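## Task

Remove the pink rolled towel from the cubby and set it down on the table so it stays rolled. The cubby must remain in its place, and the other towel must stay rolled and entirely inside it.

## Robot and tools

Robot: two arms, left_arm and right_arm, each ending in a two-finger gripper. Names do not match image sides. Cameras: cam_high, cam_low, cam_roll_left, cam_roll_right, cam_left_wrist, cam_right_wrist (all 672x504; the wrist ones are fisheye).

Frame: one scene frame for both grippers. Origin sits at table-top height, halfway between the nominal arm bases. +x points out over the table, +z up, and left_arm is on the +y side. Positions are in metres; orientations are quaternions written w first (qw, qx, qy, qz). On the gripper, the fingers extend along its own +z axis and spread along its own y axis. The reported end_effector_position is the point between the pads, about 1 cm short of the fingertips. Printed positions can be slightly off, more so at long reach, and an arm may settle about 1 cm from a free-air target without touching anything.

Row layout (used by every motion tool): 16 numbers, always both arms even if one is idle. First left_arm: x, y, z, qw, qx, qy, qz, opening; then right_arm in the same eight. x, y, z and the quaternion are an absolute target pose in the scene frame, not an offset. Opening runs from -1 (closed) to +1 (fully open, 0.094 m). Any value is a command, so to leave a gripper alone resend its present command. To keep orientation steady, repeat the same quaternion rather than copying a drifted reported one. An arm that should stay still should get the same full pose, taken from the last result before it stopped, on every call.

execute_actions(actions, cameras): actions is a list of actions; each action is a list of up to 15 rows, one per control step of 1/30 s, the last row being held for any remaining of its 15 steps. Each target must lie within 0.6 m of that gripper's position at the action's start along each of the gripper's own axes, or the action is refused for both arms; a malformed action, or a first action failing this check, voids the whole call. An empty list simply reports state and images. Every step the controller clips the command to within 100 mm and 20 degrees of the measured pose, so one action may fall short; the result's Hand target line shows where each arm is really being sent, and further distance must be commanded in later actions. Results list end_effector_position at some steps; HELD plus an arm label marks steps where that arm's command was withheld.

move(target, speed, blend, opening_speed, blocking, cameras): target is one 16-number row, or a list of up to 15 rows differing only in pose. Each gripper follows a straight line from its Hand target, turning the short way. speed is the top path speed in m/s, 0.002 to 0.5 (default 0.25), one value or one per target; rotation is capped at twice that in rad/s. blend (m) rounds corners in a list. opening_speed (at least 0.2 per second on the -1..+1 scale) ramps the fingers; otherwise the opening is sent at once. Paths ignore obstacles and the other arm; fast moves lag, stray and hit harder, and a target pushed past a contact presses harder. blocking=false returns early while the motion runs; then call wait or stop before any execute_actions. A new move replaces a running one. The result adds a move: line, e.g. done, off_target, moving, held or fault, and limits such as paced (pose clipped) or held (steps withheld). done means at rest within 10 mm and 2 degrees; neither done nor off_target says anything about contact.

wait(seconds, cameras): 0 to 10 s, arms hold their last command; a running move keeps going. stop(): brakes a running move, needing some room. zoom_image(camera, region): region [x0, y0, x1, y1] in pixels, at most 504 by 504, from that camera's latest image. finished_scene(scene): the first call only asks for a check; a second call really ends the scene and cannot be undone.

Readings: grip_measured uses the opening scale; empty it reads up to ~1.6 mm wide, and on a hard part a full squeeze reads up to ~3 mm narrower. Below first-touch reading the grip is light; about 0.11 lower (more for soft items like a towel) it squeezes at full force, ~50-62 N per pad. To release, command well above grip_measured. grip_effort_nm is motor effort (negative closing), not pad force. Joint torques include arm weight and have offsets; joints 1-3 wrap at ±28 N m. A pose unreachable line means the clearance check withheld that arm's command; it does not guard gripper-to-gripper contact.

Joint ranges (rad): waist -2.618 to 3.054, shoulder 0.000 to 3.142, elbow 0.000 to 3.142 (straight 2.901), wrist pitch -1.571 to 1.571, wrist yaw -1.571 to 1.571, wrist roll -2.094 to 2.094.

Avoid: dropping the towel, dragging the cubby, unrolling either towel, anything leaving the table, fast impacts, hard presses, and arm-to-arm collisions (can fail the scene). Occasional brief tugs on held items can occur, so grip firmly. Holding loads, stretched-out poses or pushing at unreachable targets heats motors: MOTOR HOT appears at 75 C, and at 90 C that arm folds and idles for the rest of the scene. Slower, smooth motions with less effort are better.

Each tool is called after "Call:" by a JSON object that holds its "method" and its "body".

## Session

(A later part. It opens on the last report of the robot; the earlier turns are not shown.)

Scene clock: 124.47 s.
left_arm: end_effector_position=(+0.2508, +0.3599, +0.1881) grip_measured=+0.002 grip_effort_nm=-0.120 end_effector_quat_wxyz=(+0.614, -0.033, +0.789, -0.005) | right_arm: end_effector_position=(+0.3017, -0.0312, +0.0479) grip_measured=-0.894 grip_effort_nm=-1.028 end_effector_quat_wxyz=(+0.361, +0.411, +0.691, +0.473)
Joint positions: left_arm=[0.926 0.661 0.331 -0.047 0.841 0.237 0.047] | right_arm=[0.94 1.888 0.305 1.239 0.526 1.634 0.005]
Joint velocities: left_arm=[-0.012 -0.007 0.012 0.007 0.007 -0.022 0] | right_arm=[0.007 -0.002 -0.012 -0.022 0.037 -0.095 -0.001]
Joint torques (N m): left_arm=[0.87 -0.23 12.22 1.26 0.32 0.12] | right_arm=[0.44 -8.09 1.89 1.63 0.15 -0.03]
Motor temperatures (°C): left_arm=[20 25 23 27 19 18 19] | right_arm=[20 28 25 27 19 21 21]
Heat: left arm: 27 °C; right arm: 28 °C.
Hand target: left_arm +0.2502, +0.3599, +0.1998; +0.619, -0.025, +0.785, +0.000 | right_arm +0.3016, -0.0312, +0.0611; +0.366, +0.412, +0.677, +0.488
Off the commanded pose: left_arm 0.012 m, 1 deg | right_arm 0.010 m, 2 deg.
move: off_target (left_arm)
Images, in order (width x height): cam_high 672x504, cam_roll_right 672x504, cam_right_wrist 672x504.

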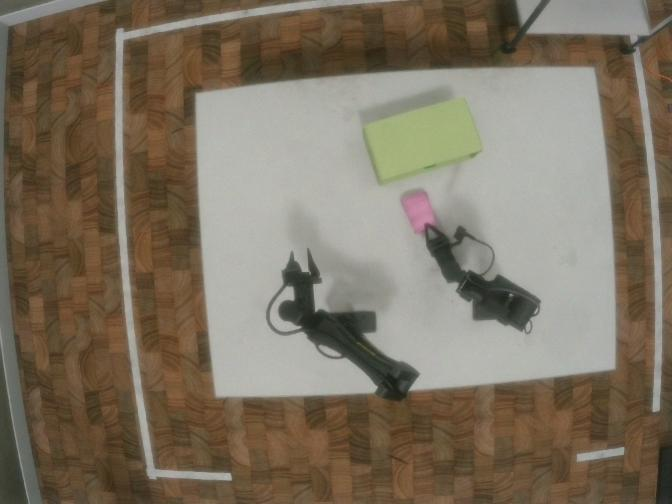

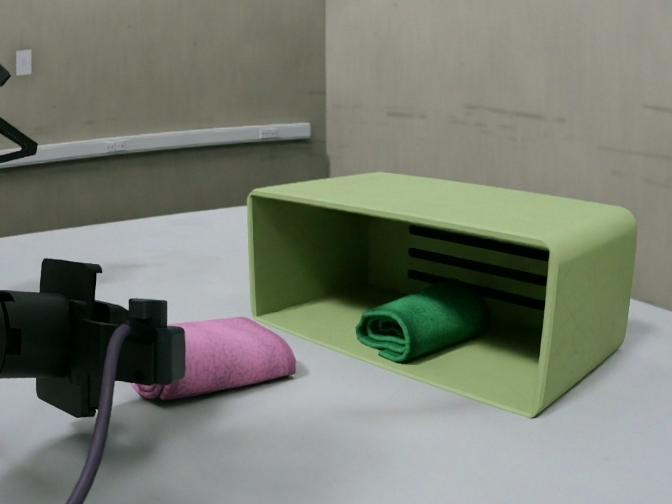

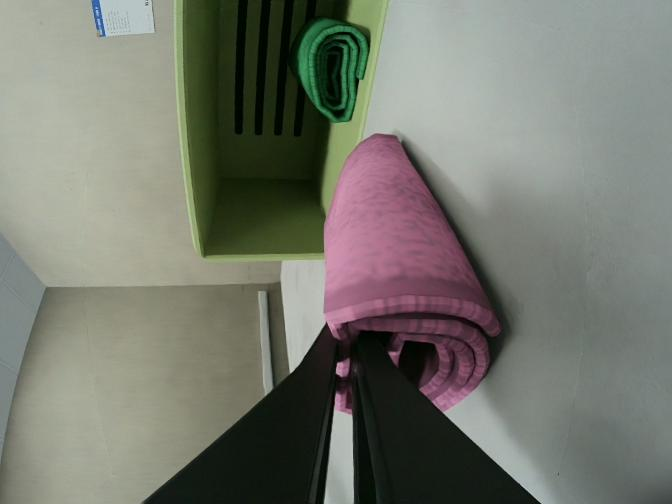

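Call:
{"method": "move", "body": {"target": [0.25,0.36,0.20,0.619,-0.025,0.785,0.0,0.0,0.300,-0.030,0.058,0.3621,0.4146,0.6765,0.4894,-0.5], "opening_speed": 0.5, "cameras": ["cam_right_wrist","cam_roll_right"]}}

Call:
{"method": "move", "body": {"target": [0.25,0.36,0.20,0.619,-0.025,0.785,0.0,0.0,0.235,-0.056,0.062,0.3621,0.4146,0.6765,0.4894,-0.5], "speed": 0.08, "cameras": ["cam_high","cam_right_wrist","cam_roll_right"]}}

Scene clock: 126.37 s.
left_arm: end_effector_position=(+0.2508, +0.3599, +0.1881) grip_measured=+0.002 grip_effort_nm=-0.110 end_effector_quat_wxyz=(+0.614, -0.033, +0.789, -0.005) | right_arm: end_effector_position=(+0.3014, -0.0296, +0.0510) grip_measured=-0.502 grip_effort_nm=0.129 end_effector_quat_wxyz=(+0.359, +0.414, +0.684, +0.481)
Joint positions: left_arm=[0.926 0.661 0.331 -0.047 0.841 0.237 0.047] | right_arm=[0.945 1.888 0.305 1.252 0.53 1.646 0.023]
Joint velocities: left_arm=[0.012 -0.002 0.007 -0.007 0.066 -0.022 0] | right_arm=[-0.007 -0.007 0.022 0.037 0.022 -0.051 -0.001]
Joint torques (N m): left_arm=[0.85 -0.23 12.22 1.26 0.32 0.12] | right_arm=[0.55 -6.56 1.99 1.61 0.15 -0.03]
Motor temperatures (°C): left_arm=[20 25 23 27 19 18 19] | right_arm=[20 28 25 27 19 21 21]
Heat: left arm: 27 °C; right arm: 28 °C.
Hand target: left_arm +0.2502, +0.3599, +0.1998; +0.619, -0.025, +0.785, +0.000 | right_arm +0.3003, -0.0297, +0.0578; +0.362, +0.415, +0.676, +0.489
Off the commanded pose: left_arm 0.012 m, 1 deg | right_arm 0.007 m, 1 deg.
move: off_target (left_arm)
Images, in order (width x height): cam_roll_right 672x504, cam_right_wrist 672x504.

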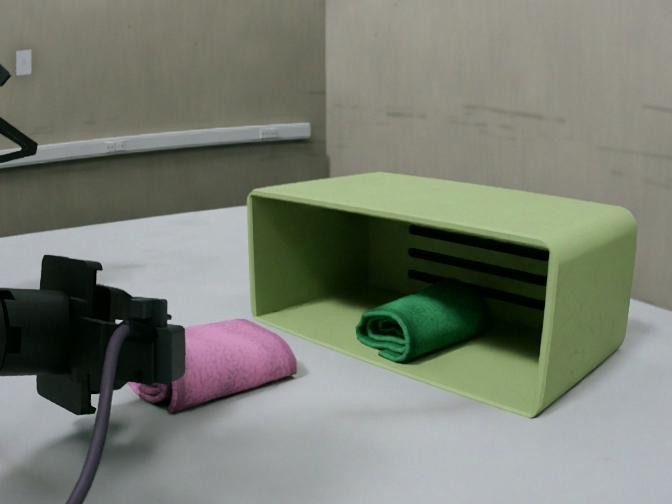

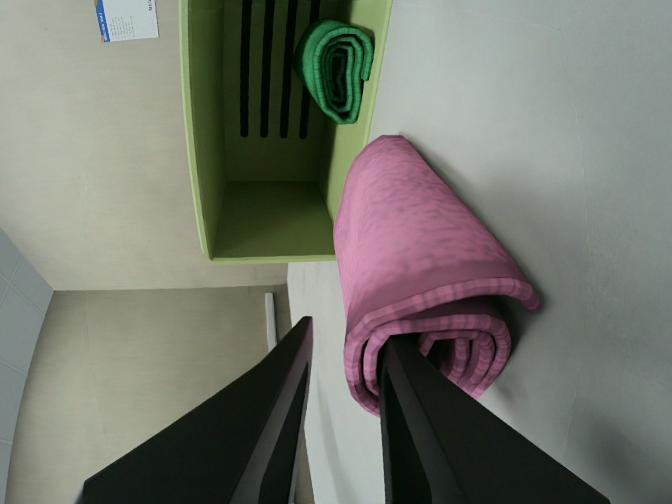

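Scene clock: 127.93 s.
left_arm: end_effector_position=(+0.2508, +0.3599, +0.1881) grip_measured=+0.002 grip_effort_nm=-0.115 end_effector_quat_wxyz=(+0.614, -0.033, +0.789, -0.005) | right_arm: end_effector_position=(+0.2377, -0.0537, +0.0611) grip_measured=-0.502 grip_effort_nm=0.129 end_effector_quat_wxyz=(+0.362, +0.411, +0.678, +0.490)
Joint positions: left_arm=[0.926 0.661 0.331 -0.047 0.841 0.237 0.047] | right_arm=[1.162 1.722 0.095 1.272 0.736 1.723 0.023]
Joint velocities: left_arm=[-0.012 -0.002 0.002 0.007 0.081 0.007 -0.001] | right_arm=[-0.002 -0.017 -0.002 0.007 0.007 0.037 0]
Joint torques (N m): left_arm=[0.87 -0.23 12.22 1.26 0.32 0.12] | right_arm=[0.46 -5.7 1.66 1.26 0.19 -0.03]
Motor temperatures (°C): left_arm=[20 25 23 27 19 18 19] | right_arm=[20 27 25 27 19 21 21]
Heat: left arm: 27 °C; right arm: 27 °C.
Hand target: left_arm +0.2502, +0.3599, +0.1998; +0.619, -0.025, +0.785, +0.000 | right_arm +0.2365, -0.0566, +0.0638; +0.366, +0.412, +0.676, +0.490
Off the commanded pose: left_arm 0.012 m, 1 deg | right_arm 0.004 m, 0 deg.
move: off_target (left_arm)
Images, in order (width x height): cam_high 672x504, cam_roll_right 672x504, cam_right_wrist 672x504.

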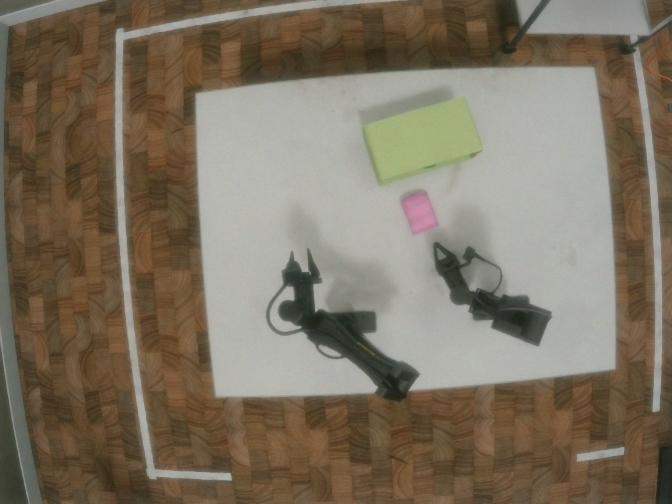

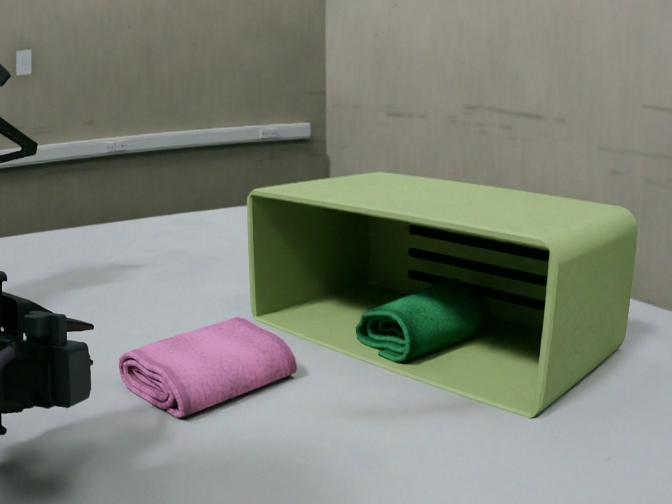

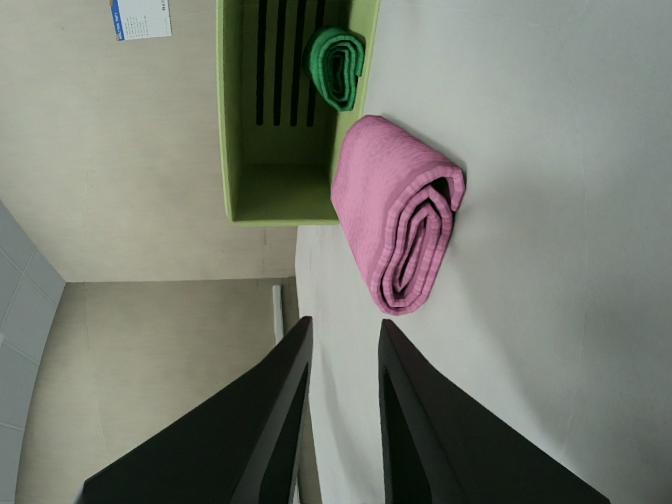

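Call:
{"method": "zoom_image", "body": {"camera": "cam_roll_right", "region": [240, 160, 640, 430]}}

Call:
{"method": "zoom_image", "body": {"camera": "cam_high", "region": [270, 70, 570, 300]}}

Scaled by 1.260 from the camera's 672x504 image, which has a finer 960x720 frame.

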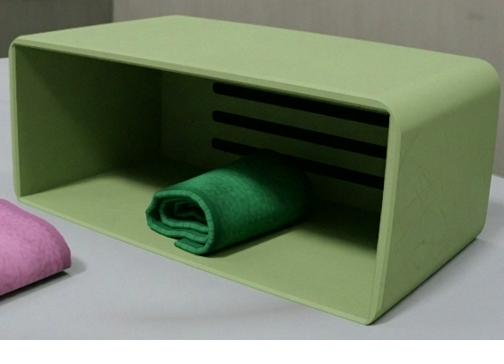

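Scaled by 1.680 from the camera's 672x504 image, which has a finer 960x720 frame.

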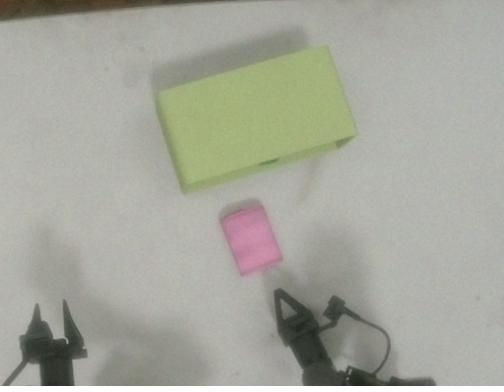

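Call:
{"method": "finished_scene", "body": {"scene": 2}}

This call ended nothing. Check each condition of the task against the scene as it is now, look again where you are not sure, and mend what is not met. Then call finished_scene again.

Call:
{"method": "finished_scene", "body": {"scene": 2}}

The scene is finished: the task was done.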